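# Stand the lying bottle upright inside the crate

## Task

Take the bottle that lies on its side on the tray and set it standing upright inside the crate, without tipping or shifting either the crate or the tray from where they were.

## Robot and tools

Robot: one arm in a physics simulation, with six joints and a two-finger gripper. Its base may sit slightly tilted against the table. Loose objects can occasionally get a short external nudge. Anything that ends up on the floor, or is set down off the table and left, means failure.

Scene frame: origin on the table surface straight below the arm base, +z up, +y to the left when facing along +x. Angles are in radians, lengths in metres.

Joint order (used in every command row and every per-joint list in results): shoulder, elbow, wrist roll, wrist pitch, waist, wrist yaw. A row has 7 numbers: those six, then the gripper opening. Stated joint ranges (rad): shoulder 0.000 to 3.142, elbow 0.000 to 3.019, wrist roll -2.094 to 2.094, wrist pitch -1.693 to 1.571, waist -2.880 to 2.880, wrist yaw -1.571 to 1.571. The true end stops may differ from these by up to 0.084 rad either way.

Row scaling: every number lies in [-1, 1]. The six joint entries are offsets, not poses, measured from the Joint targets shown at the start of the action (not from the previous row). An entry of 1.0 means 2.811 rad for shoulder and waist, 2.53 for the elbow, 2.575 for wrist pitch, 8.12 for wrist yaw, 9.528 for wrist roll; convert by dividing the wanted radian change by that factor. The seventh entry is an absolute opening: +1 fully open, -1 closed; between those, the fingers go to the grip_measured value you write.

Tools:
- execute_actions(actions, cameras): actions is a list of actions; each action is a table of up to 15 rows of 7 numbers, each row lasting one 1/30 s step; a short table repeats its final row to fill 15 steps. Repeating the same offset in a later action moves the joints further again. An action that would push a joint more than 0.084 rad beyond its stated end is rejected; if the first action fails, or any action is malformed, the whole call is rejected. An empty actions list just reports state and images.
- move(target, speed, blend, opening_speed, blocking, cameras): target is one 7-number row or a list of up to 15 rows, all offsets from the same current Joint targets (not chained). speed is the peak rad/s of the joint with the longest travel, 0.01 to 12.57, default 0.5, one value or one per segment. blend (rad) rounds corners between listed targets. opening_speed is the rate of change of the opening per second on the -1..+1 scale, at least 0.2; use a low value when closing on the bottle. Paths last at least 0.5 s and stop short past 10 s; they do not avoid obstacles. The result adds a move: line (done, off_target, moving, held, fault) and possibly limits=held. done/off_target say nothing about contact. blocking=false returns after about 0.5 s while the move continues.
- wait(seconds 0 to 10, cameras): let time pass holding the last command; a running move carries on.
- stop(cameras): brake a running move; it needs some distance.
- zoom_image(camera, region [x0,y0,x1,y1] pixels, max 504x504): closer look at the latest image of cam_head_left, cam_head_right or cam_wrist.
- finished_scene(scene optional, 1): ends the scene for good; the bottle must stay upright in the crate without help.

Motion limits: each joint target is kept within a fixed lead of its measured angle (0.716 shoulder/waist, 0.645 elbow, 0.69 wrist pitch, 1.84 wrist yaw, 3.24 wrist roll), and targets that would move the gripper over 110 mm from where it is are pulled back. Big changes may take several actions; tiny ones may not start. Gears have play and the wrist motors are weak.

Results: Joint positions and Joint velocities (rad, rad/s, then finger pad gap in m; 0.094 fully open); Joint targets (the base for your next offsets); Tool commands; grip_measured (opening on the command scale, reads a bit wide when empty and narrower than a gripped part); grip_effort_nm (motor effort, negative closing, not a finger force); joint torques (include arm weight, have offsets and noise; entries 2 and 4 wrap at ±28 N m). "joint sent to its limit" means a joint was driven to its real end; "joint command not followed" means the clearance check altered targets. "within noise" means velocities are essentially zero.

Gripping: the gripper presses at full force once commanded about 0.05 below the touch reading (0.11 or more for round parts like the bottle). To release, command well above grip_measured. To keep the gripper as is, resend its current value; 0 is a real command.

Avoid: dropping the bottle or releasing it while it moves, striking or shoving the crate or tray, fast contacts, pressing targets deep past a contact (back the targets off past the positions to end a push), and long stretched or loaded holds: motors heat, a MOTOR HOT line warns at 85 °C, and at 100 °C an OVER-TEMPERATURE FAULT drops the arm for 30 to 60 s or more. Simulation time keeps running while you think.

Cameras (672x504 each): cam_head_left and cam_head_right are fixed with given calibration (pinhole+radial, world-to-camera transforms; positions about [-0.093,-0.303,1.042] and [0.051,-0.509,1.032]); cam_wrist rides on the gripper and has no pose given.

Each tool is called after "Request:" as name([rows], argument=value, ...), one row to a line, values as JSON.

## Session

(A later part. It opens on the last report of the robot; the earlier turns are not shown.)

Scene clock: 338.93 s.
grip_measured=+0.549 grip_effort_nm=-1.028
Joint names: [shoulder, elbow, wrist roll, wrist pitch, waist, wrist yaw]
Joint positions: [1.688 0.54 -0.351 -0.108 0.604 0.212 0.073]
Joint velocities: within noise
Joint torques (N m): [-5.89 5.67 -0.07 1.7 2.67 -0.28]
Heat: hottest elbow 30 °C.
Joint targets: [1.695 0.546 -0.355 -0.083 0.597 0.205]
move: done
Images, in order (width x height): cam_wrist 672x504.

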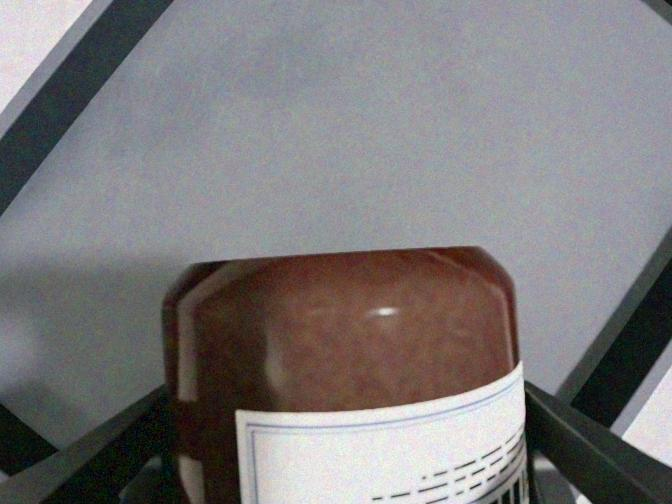

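Request:
move([
  [-0.0832,0.0443,0.0094,-0.1386,0.0366,0.0018,0.3],
  [0.0409,0.2020,-0.1658,-0.3309,-0.0132,-0.0252,0.3],
], speed=[0.25,0.5])

Request:
zoom_image(camera="cam_head_right", region=[160, 120, 340, 270])

Scene clock: 407.90 s.
grip_measured=+0.548 grip_effort_nm=-1.028
Joint names: [shoulder, elbow, wrist roll, wrist pitch, waist, wrist yaw]
Joint positions: [1.812 0.999 -1.921 -0.931 0.564 0.011 0.073]
Joint velocities: within noise
Joint torques (N m): [-9.17 11.11 -0.09 -0.23 4.01 -0.69]
Heat: hottest elbow 29 °C.
Joint targets: [1.810 1.057 -1.935 -0.935 0.559 0.001]
move: off_target; the elbow is farthest, 0.058 rad from its target

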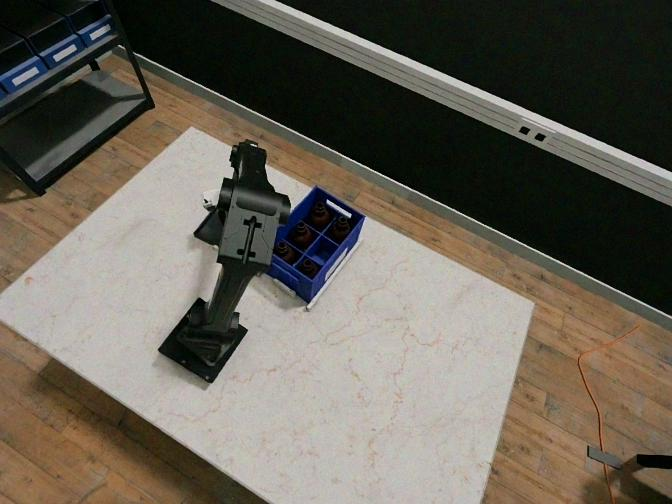

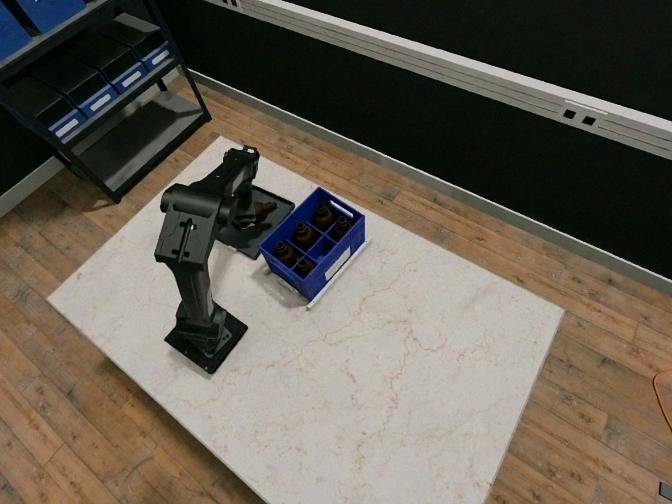

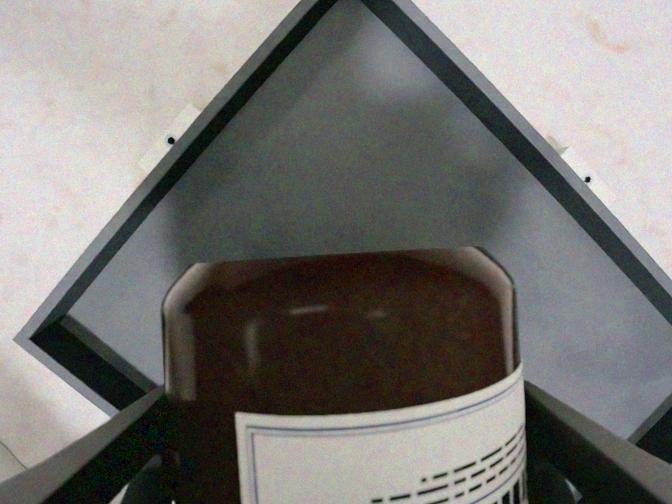

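Scaled by 2.800 from the camera's 672x504 image, which has a finer 960x720 frame.

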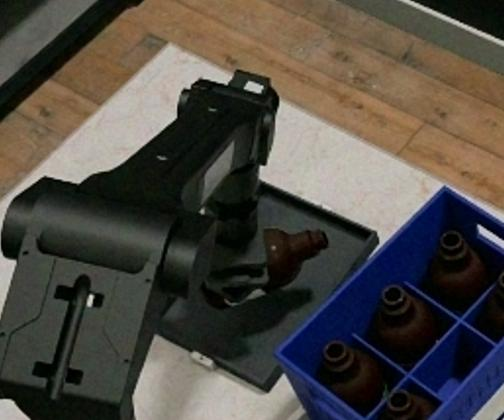

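Request:
move(target=[0.0398,-0.0067,-0.0042,0.0602,-0.0174,0.0015,0.3], speed=0.2)

Request:
zoom_image(camera="cam_head_right", region=[200, 150, 320, 270])

Scene clock: 413.50 s.
grip_measured=+0.548 grip_effort_nm=-1.028
Joint names: [shoulder, elbow, wrist roll, wrist pitch, waist, wrist yaw]
Joint positions: [1.918 0.999 -1.96 -0.809 0.516 0.015 0.073]
Joint velocities: within noise
Joint torques (N m): [-9.47 9.02 -0.1 1.01 4.25 -0.27]
Heat: hottest elbow 30 °C.
Joint targets: [1.922 1.040 -1.975 -0.780 0.511 0.013]
move: off_target; the elbow is farthest, 0.042 rad from its target

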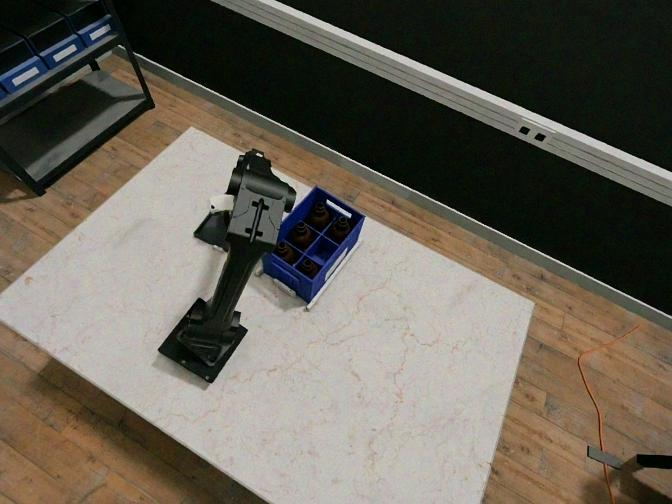

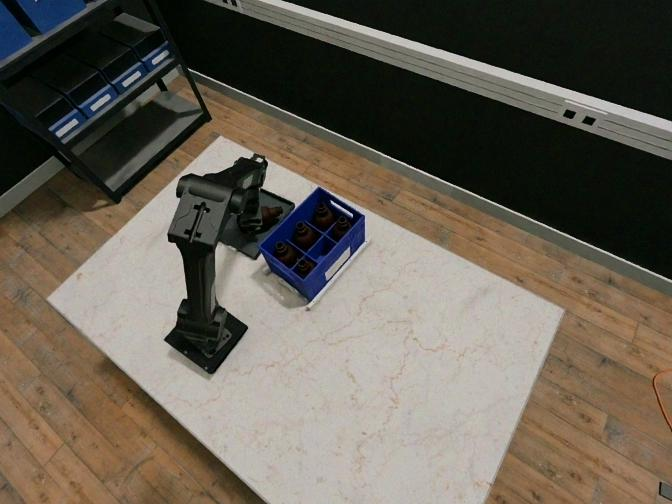

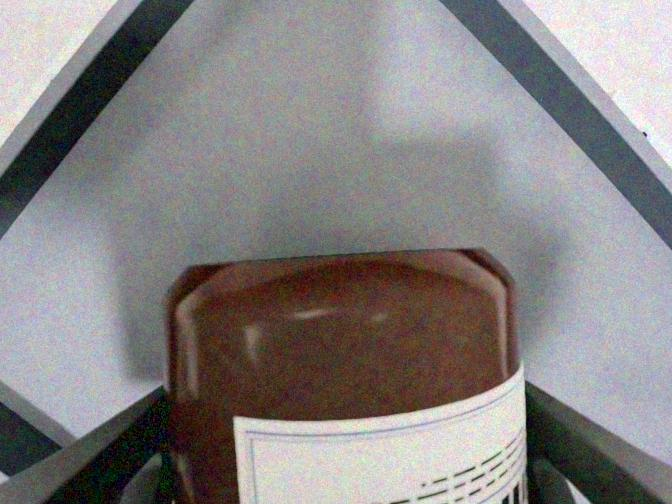

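Scaled by 4.200 from the camera's 672x504 image, which has a finer 960x720 frame.

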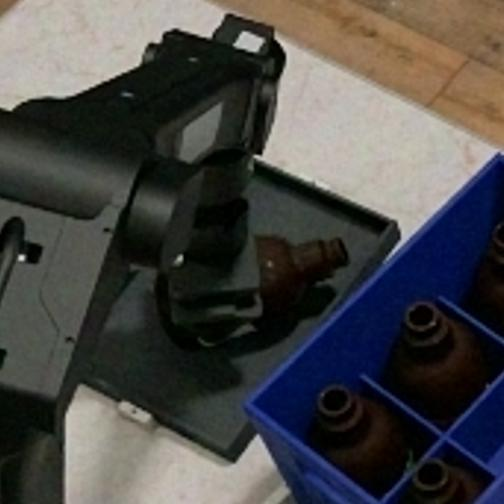

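Request:
move(target=[0.0128,-0.0119,-0.0024,0.0252,-0.005,0.0005,0.3], speed=0.12, cameras=["cam_wrist","cam_head_right"])

Request:
zoom_image(camera="cam_head_right", region=[200, 150, 320, 270])

Scene clock: 418.53 s.
grip_measured=+0.548 grip_effort_nm=-1.033
Joint names: [shoulder, elbow, wrist roll, wrist pitch, waist, wrist yaw]
Joint positions: [1.923 0.999 -1.982 -0.773 0.512 0.004 0.073]
Joint velocities: within noise
Joint torques (N m): [-7.36 6.45 -0.09 1.96 3.6 0.03]
Heat: hottest elbow 30 °C.
Joint targets: [1.958 1.010 -1.998 -0.715 0.496 0.017]
move: off_target; the wrist pitch is farthest, 0.057 rad from its target
Images, in order (width x height): cam_head_right 672x504, cam_wrist 672x504.

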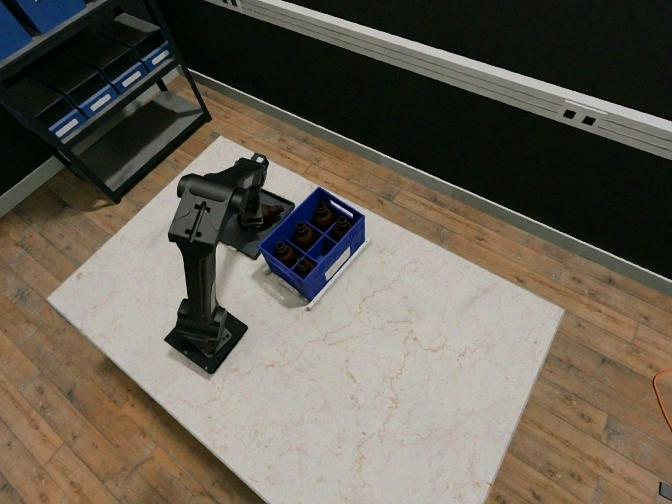

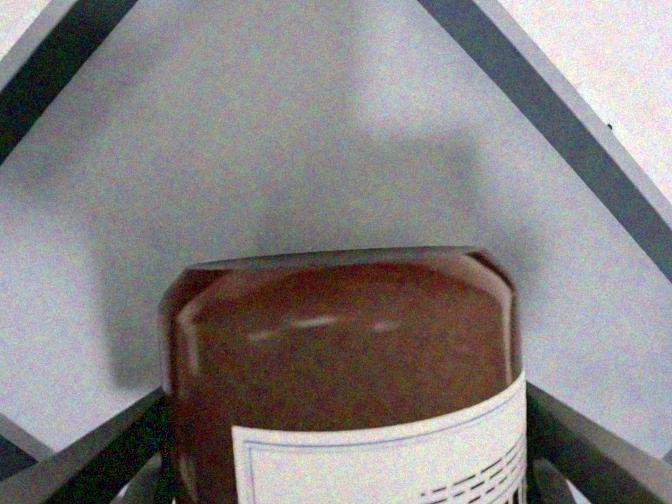

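Scaled by 4.200 from the camera's 672x504 image, which has a finer 960x720 frame.

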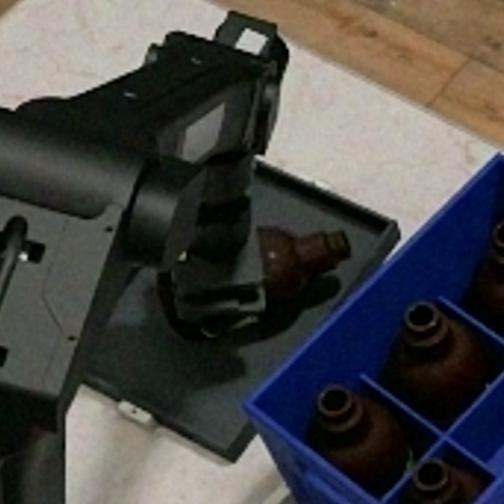

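Request:
move(target=[-0.0128,0.0119,0.001,-0.0447,-0.007,-0.0132,0.3], speed=0.2)

Request:
zoom_image(camera="cam_head_right", region=[200, 150, 320, 270])

Request:
zoom_image(camera="cam_head_left", region=[200, 150, 320, 270])

Scene clock: 427.77 s.
grip_measured=+0.548 grip_effort_nm=-1.033
Joint names: [shoulder, elbow, wrist roll, wrist pitch, waist, wrist yaw]
Joint positions: [1.926 1 -1.983 -0.825 0.481 -0.077 0.073]
Joint velocities: within noise
Joint torques (N m): [-9.99 8.69 0.01 -0.24 4.31 -0.87]
Heat: hottest elbow 30 °C.
Joint targets: [1.922 1.040 -1.989 -0.830 0.477 -0.090]
move: off_target; the elbow is farthest, 0.040 rad from its target

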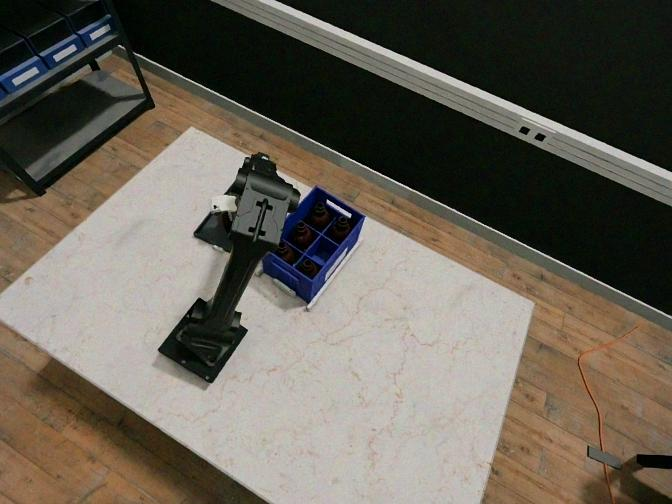

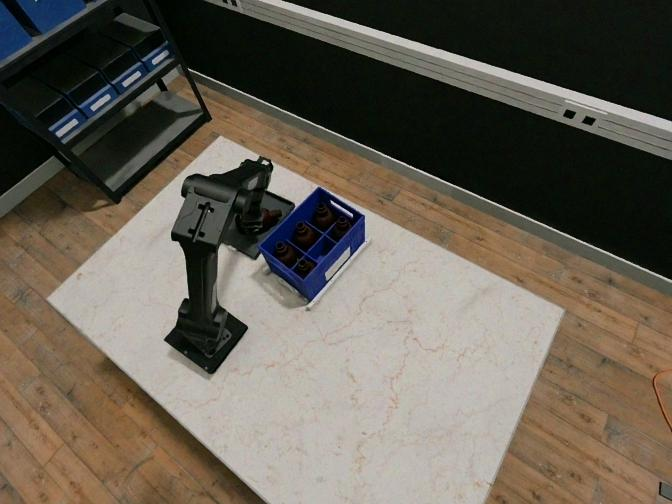

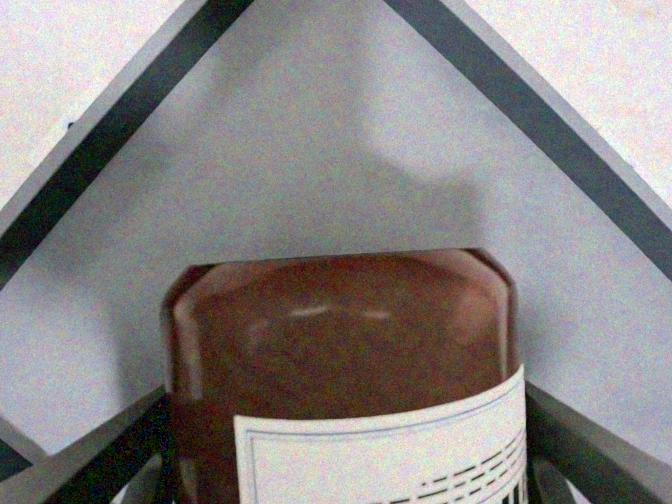

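Scaled by 4.200 from the camera's 672x504 image, which has a finer 960x720 frame.

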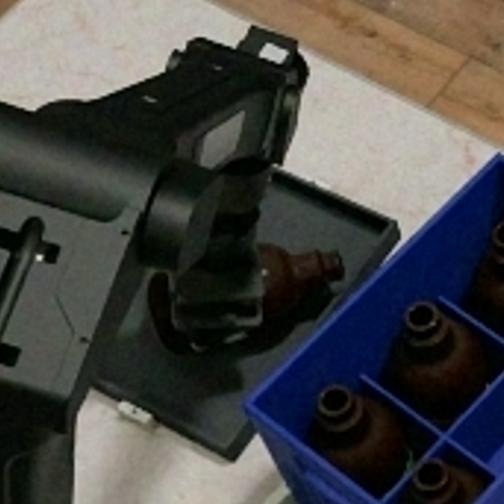

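Scaled by 4.200 from the camera's 672x504 image, which has a finer 960x720 frame.

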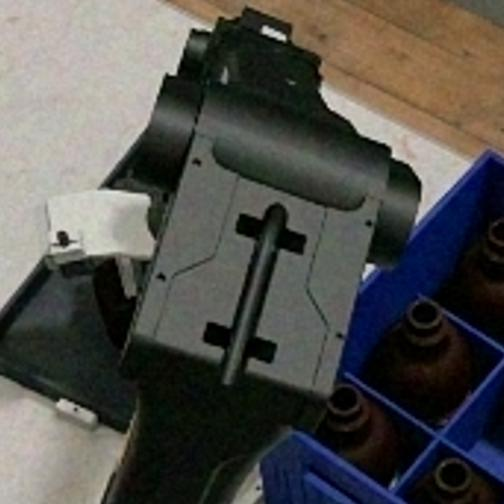

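Request:
move(target=[0.0107,-0.0119,-0.0005,0.0194,-0.0036,-0.002,0.3], speed=0.12, cameras=["cam_wrist","cam_head_right"])

Request:
zoom_image(camera="cam_head_right", region=[220, 170, 300, 250])

Scene clock: 431.63 s.
grip_measured=+0.548 grip_effort_nm=-1.028
Joint names: [shoulder, elbow, wrist roll, wrist pitch, waist, wrist yaw]
Joint positions: [1.934 1 -1.983 -0.814 0.475 -0.1 0.073]
Joint velocities: within noise
Joint torques (N m): [-8.47 6.02 -0.04 1.09 4.25 -0.54]
Heat: hottest elbow 30 °C.
Joint targets: [1.952 1.010 -1.993 -0.780 0.467 -0.107]
move: done
Images, in order (width x height): cam_head_right 672x504, cam_wrist 672x504.

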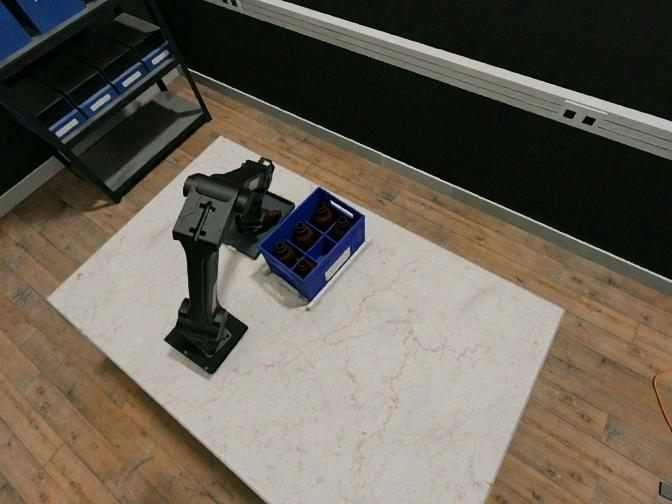

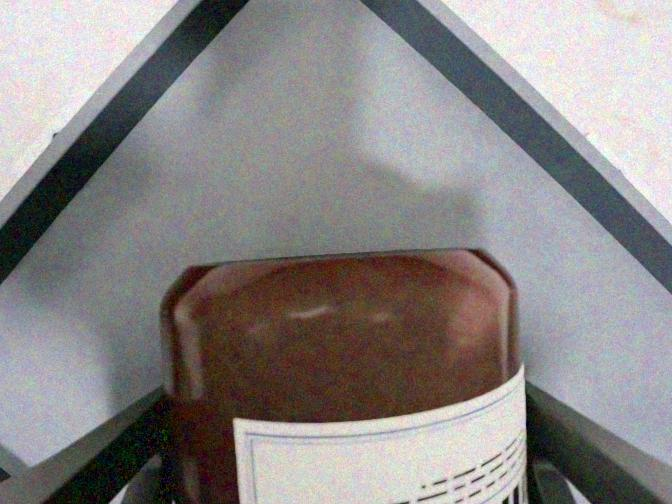

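Scaled by 6.300 from the camera's 672x504 image, which has a finer 960x720 frame.

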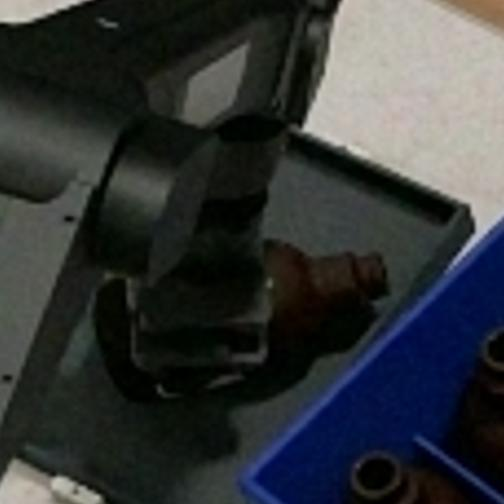

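Request:
move(target=[0,0,0,0,0,0,0.85], opening_speed=0.2, cameras=["cam_wrist","cam_head_right"])

Request:
zoom_image(camera="cam_head_right", region=[220, 170, 300, 250])

Scene clock: 448.20 s.
grip_measured=+0.848 grip_effort_nm=0.076
Joint names: [shoulder, elbow, wrist roll, wrist pitch, waist, wrist yaw]
Joint positions: [1.946 1 -1.991 -0.797 0.473 -0.102 0.087]
Joint velocities: within noise
Joint torques (N m): [-9.35 6.02 -0.04 0.55 4.19 -0.55]
Heat: hottest elbow 30 °C.
Joint targets: [1.952 1.010 -1.993 -0.780 0.467 -0.107]
move: done
Images, in order (width x height): cam_head_right 672x504, cam_wrist 672x504.

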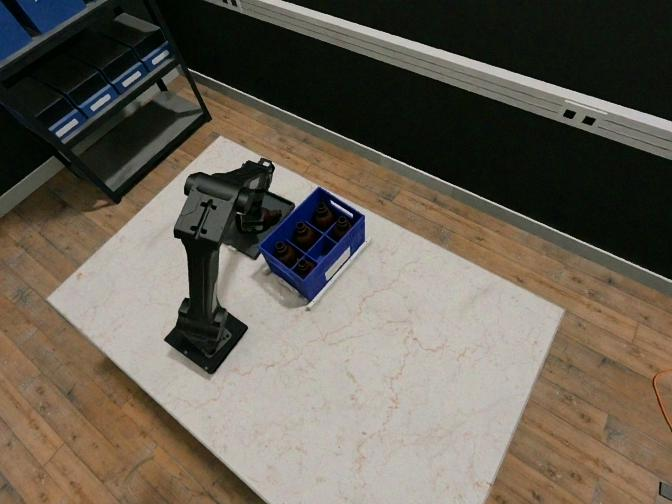

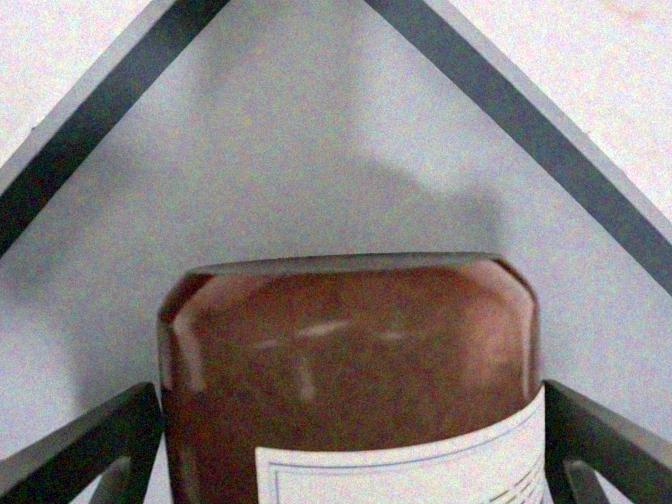

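Scaled by 6.300 from the camera's 672x504 image, which has a finer 960x720 frame.

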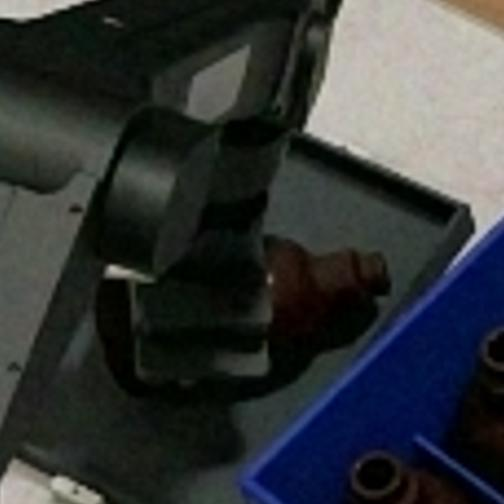

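Request:
move([
  [-0.0541,0.0356,0.0063,-0.0913,0.0224,-0.0025,1],
  [-0.0423,0.083,0.3291,-0.1126,-0.0043,0.0095,1],
], speed=[0.3,0.9])

Scene clock: 478.60 s.
grip_measured=+0.999 grip_effort_nm=0.046
Joint names: [shoulder, elbow, wrist roll, wrist pitch, waist, wrist yaw]
Joint positions: [1.826 1.169 1.137 -1.066 0.463 -0.028 0.094]
Joint velocities: within noise
Joint torques (N m): [-9.52 11 0.12 -0.17 4.42 -0.11]
Heat: hottest elbow 30 °C.
Joint targets: [1.833 1.220 1.142 -1.070 0.455 -0.030]
move: off_target; the elbow is farthest, 0.051 rad from its target

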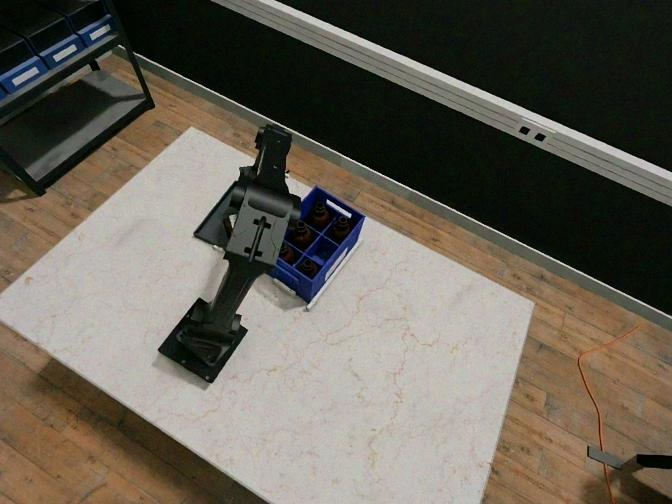

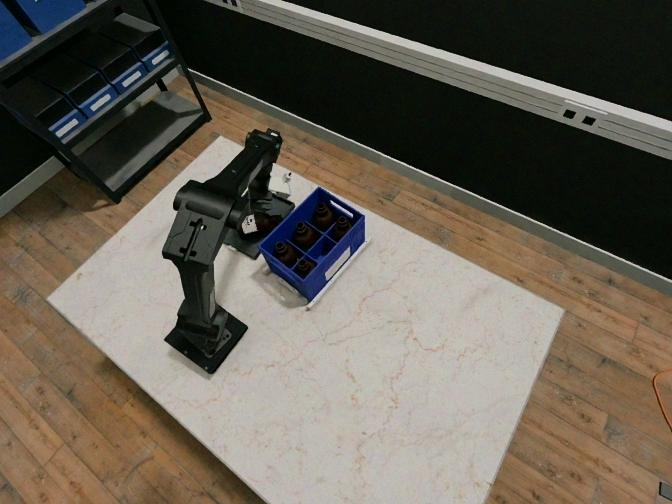

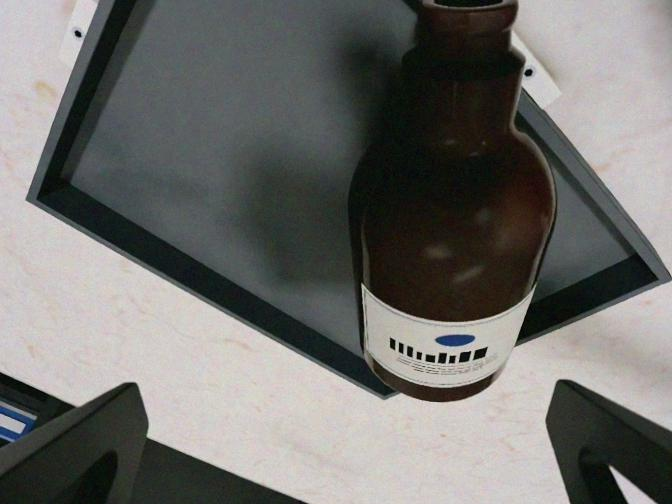

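Request:
move(target=[-0.0164,-0.0577,-0.0112,0.0233,-0.0089,0.0033,1], speed=0.25)

Request:
zoom_image(camera="cam_head_right", region=[200, 150, 320, 270])

Scene clock: 501.20 s.
grip_measured=+0.999 grip_effort_nm=0.051
Joint names: [shoulder, elbow, wrist roll, wrist pitch, waist, wrist yaw]
Joint positions: [1.82 1.066 1.051 -1.027 0.438 -0.002 0.094]
Joint velocities: within noise
Joint torques (N m): [-11.69 6.69 -0.1 0.5 4.13 -0.09]
Heat: hottest elbow 31 °C.
Joint targets: [1.787 1.074 1.036 -1.010 0.430 -0.003]
move: done

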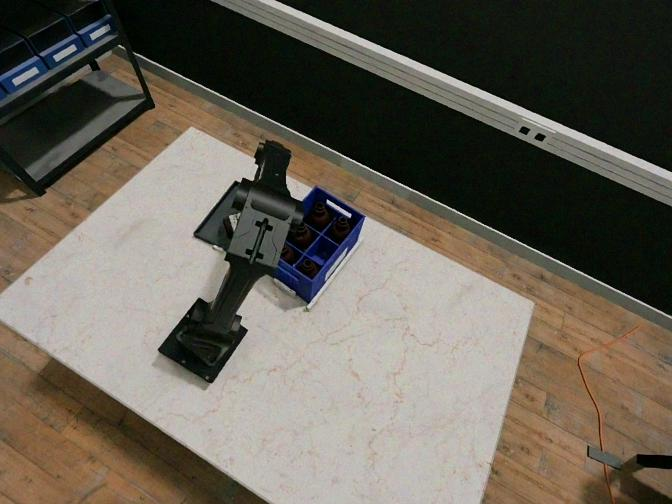

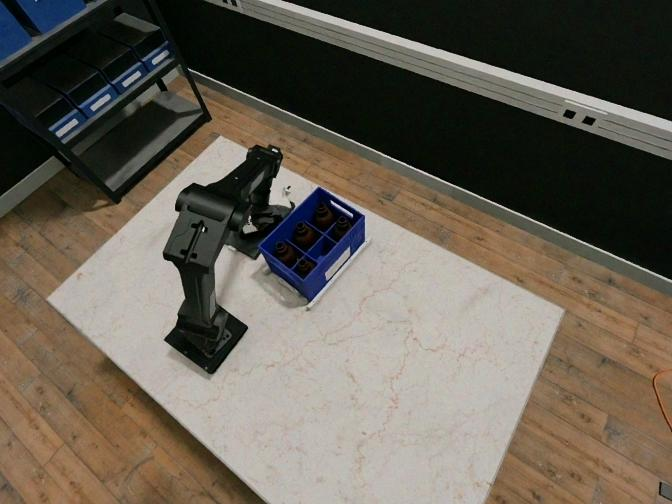

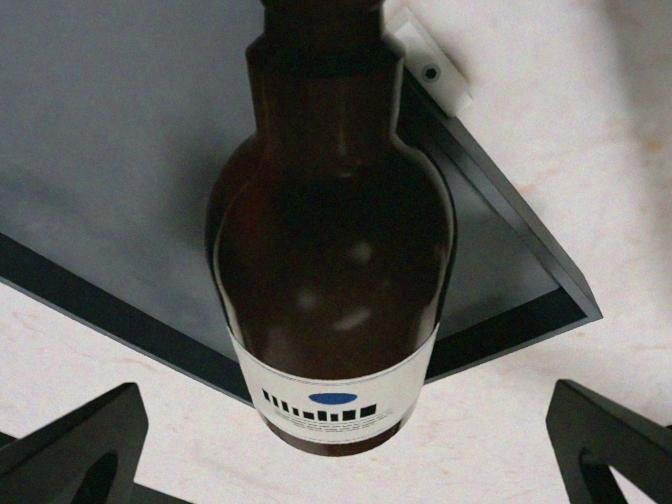

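Scaled by 4.200 from the camera's 672x504 image, which has a finer 960x720 frame.

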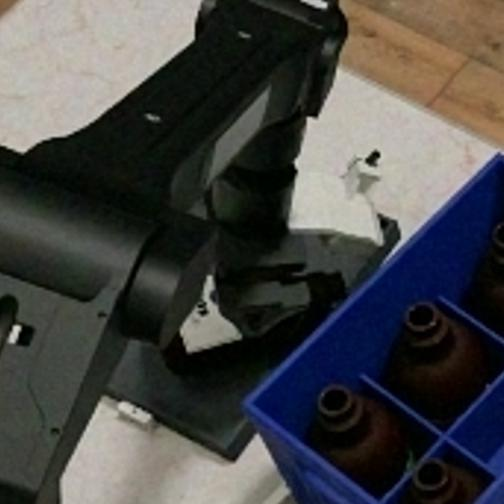

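Request:
move(target=[0.0377,-0.0261,-0.0008,0.0544,-0.0032,0.0007,0.85], speed=0.12, cameras=["cam_wrist","cam_head_right"])

Request:
zoom_image(camera="cam_head_right", region=[200, 150, 320, 270])

Scene clock: 521.33 s.
grip_measured=+0.851 grip_effort_nm=-0.066
Joint names: [shoulder, elbow, wrist roll, wrist pitch, waist, wrist yaw]
Joint positions: [1.886 1.002 1.042 -0.888 0.429 0.004 0.087]
Joint velocities: within noise
Joint torques (N m): [-9.05 5.86 -0.09 0.51 4.01 -0.08]
Heat: hottest elbow 31 °C.
Joint targets: [1.893 1.008 1.028 -0.870 0.421 0.003]
move: done
Images, in order (width x height): cam_head_right 672x504, cam_wrist 672x504.

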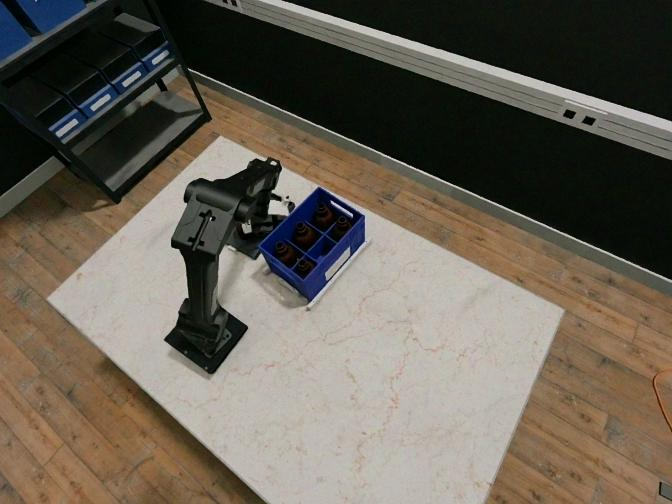

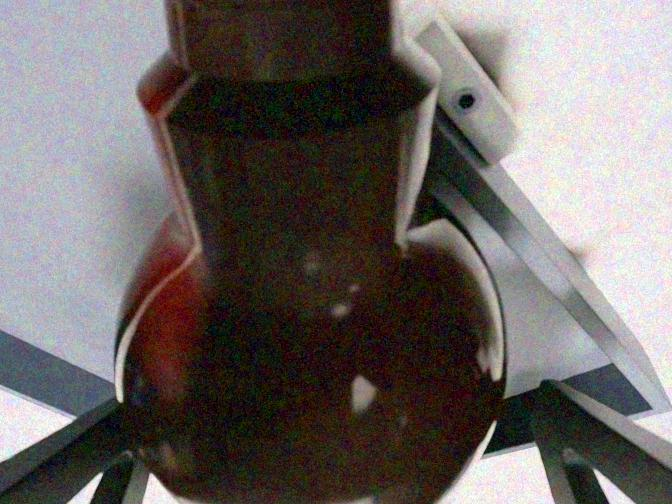

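Scaled by 4.200 from the camera's 672x504 image, which has a finer 960x720 frame.

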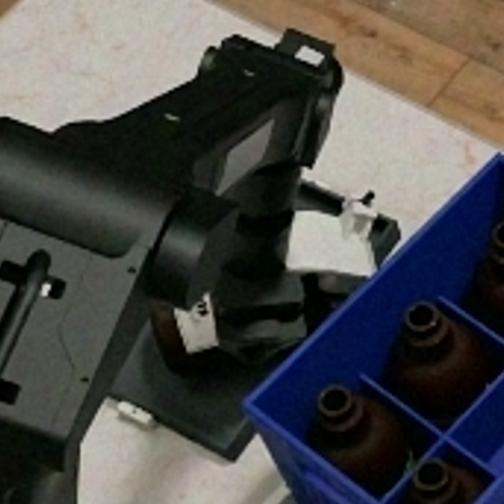

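Request:
move(target=[0,0,0,0,0,0,0.3], opening_speed=0.3, cameras=["cam_wrist","cam_head_right"])

Scene clock: 529.60 s.
grip_measured=+0.504 grip_effort_nm=-1.028
Joint names: [shoulder, elbow, wrist roll, wrist pitch, waist, wrist yaw]
Joint positions: [1.886 1.002 1.032 -0.871 0.429 0.002 0.071]
Joint velocities: within noise
Joint torques (N m): [-9 5.9 -0.07 0.35 4.07 -0.09]
Heat: hottest elbow 30 °C.
Joint targets: [1.893 1.008 1.028 -0.870 0.421 0.003]
move: done
Images, in order (width x height): cam_head_right 672x504, cam_wrist 672x504.

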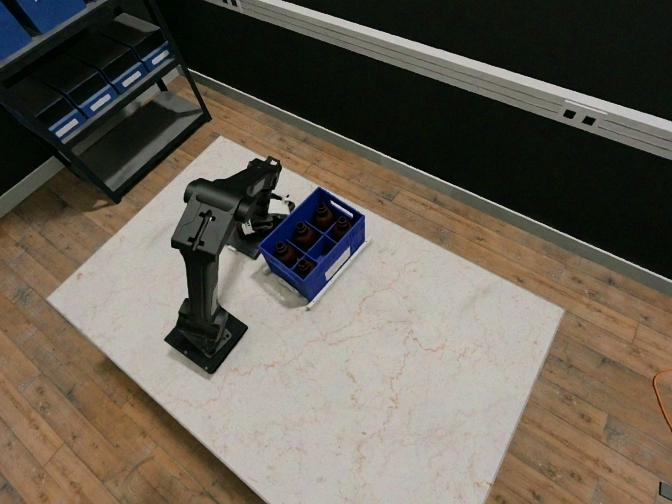

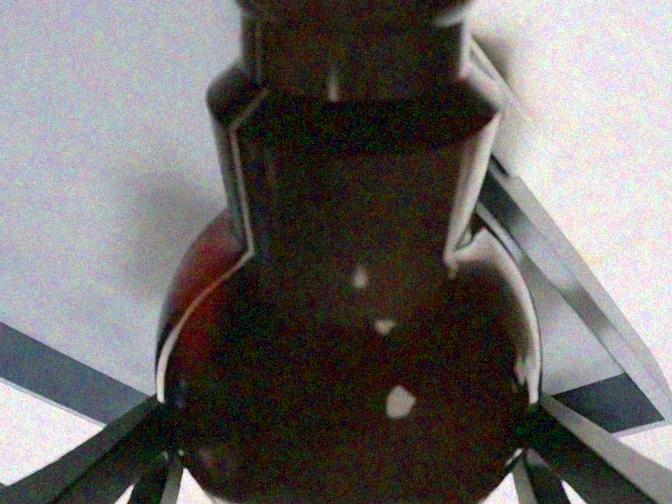

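Request:
move([
  [-0.0544,0.0443,0.0065,-0.0893,0.0199,0,0.3],
  [-0.2038,-0.2324,-0.1268,0.5456,0.1028,0.043,0.3],
], speed=[0.2,0.5])

Request:
zoom_image(camera="cam_head_right", region=[160, 110, 340, 270])

Request:
zoom_image(camera="cam_head_left", region=[160, 110, 340, 270])

Scene clock: 550.27 s.
grip_measured=+0.503 grip_effort_nm=-1.018
Joint names: [shoulder, elbow, wrist roll, wrist pitch, waist, wrist yaw]
Joint positions: [1.357 0.4 -0.166 0.484 0.683 0.355 0.071]
Joint velocities: within noise
Joint torques (N m): [-6.59 8.79 -0.09 3.23 4.54 -0.11]
Heat: hottest elbow 30 °C.
Joint targets: [1.320 0.420 -0.180 0.535 0.710 0.352]
move: off_target; the wrist pitch is farthest, 0.051 rad from its target

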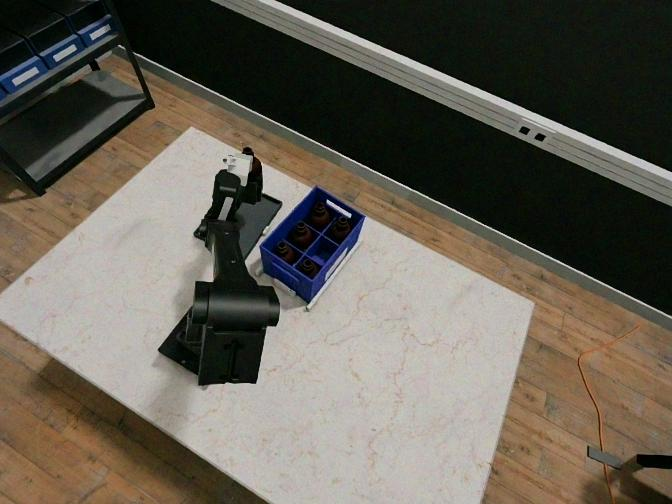

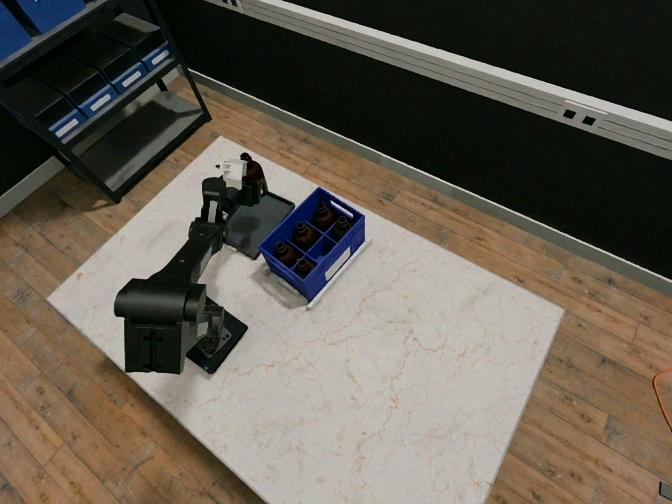

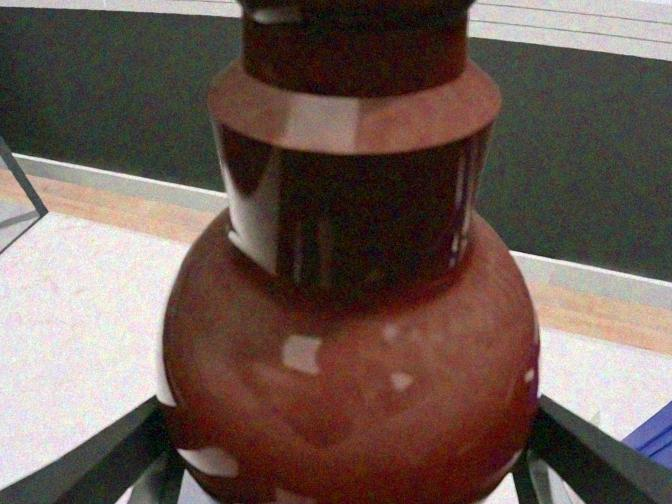

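Scaled by 2.800 from the camera's 672x504 image, which has a finer 960x720 frame.

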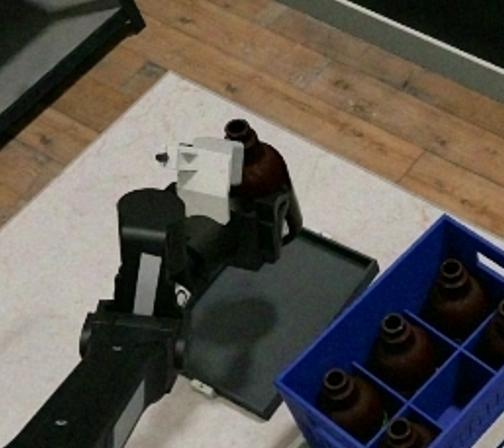

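Scaled by 2.800 from the camera's 672x504 image, which has a finer 960x720 frame.

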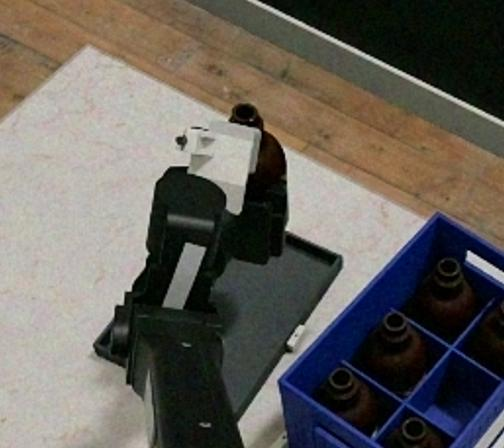

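Request:
zoom_image(camera="cam_head_right", region=[215, 140, 285, 210])

Request:
zoom_image(camera="cam_head_left", region=[215, 140, 285, 210])

Scaled by 7.200 from the camera's 672x504 image, which has a finer 960x720 frame.

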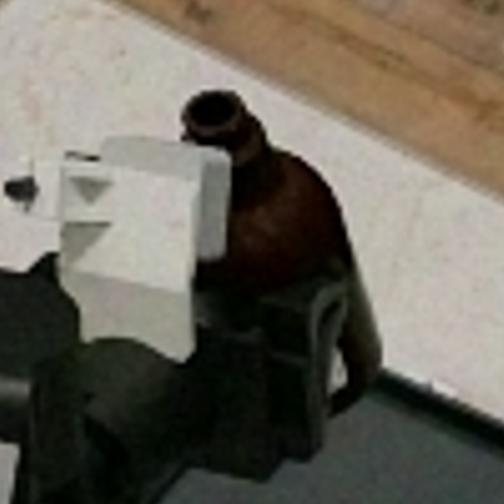

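Scaled by 7.200 from the camera's 672x504 image, which has a finer 960x720 frame.

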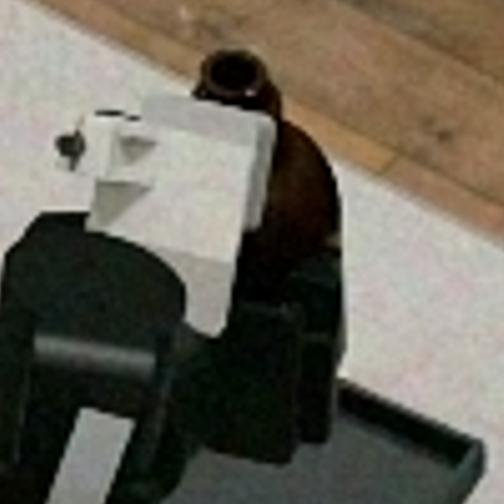

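Request:
move(target=[0.0747,-0.0277,-0.0047,0.1126,-0.0249,-0.006,0.3], speed=0.2)

Request:
zoom_image(camera="cam_head_right", region=[210, 150, 300, 240])

Request:
zoom_image(camera="cam_head_left", region=[210, 150, 300, 240])

Scene clock: 585.60 s.
grip_measured=+0.503 grip_effort_nm=-1.033
Joint names: [shoulder, elbow, wrist roll, wrist pitch, waist, wrist yaw]
Joint positions: [1.536 0.333 -0.21 0.774 0.644 0.314 0.071]
Joint velocities: within noise
Joint torques (N m): [-5.25 7.06 -0.08 3.26 2.37 -0.5]
Heat: hottest elbow 30 °C.
Joint targets: [1.530 0.350 -0.225 0.825 0.640 0.303]
move: off_target; the wrist pitch is farthest, 0.051 rad from its target

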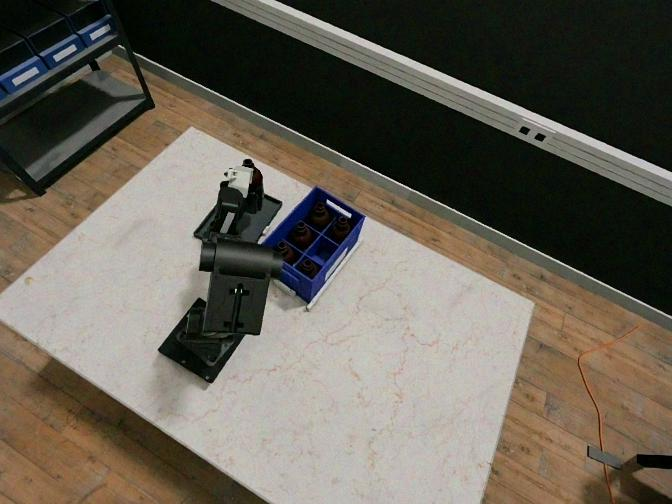

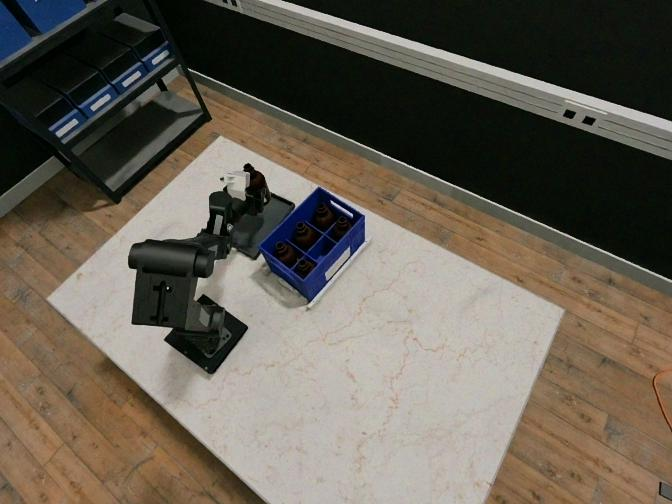

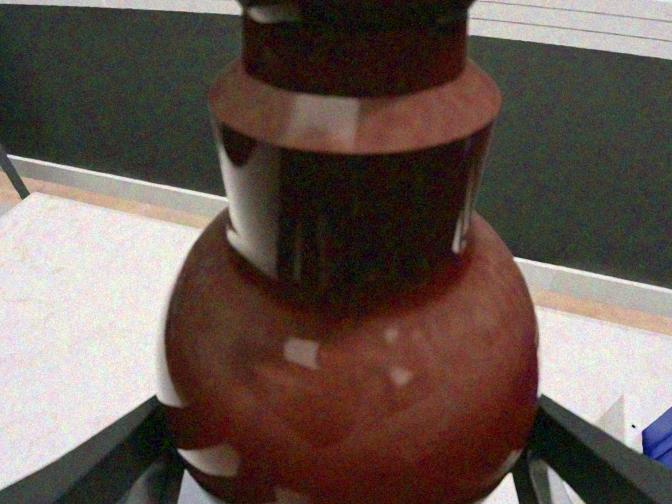

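Scaled by 5.600 from the camera's 672x504 image, which has a finer 960x720 frame.

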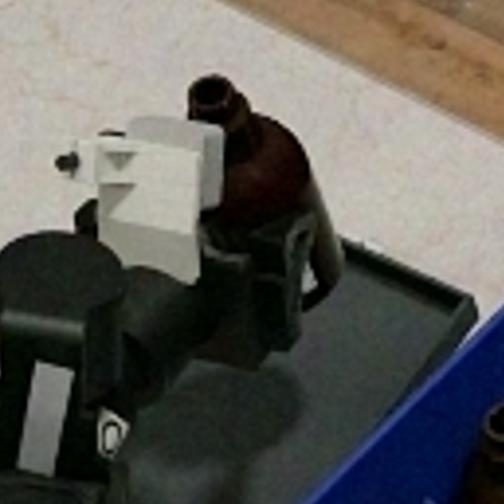

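Scaled by 5.600 from the camera's 672x504 image, which has a finer 960x720 frame.

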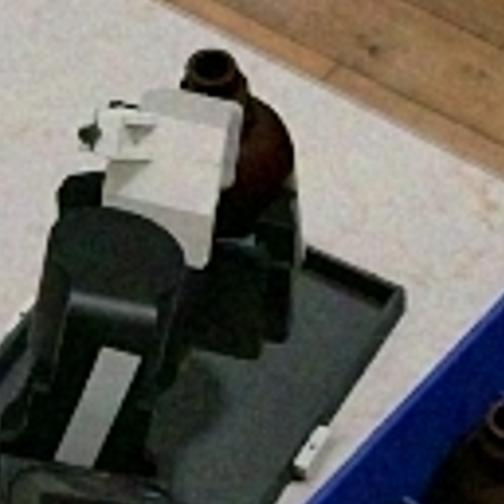

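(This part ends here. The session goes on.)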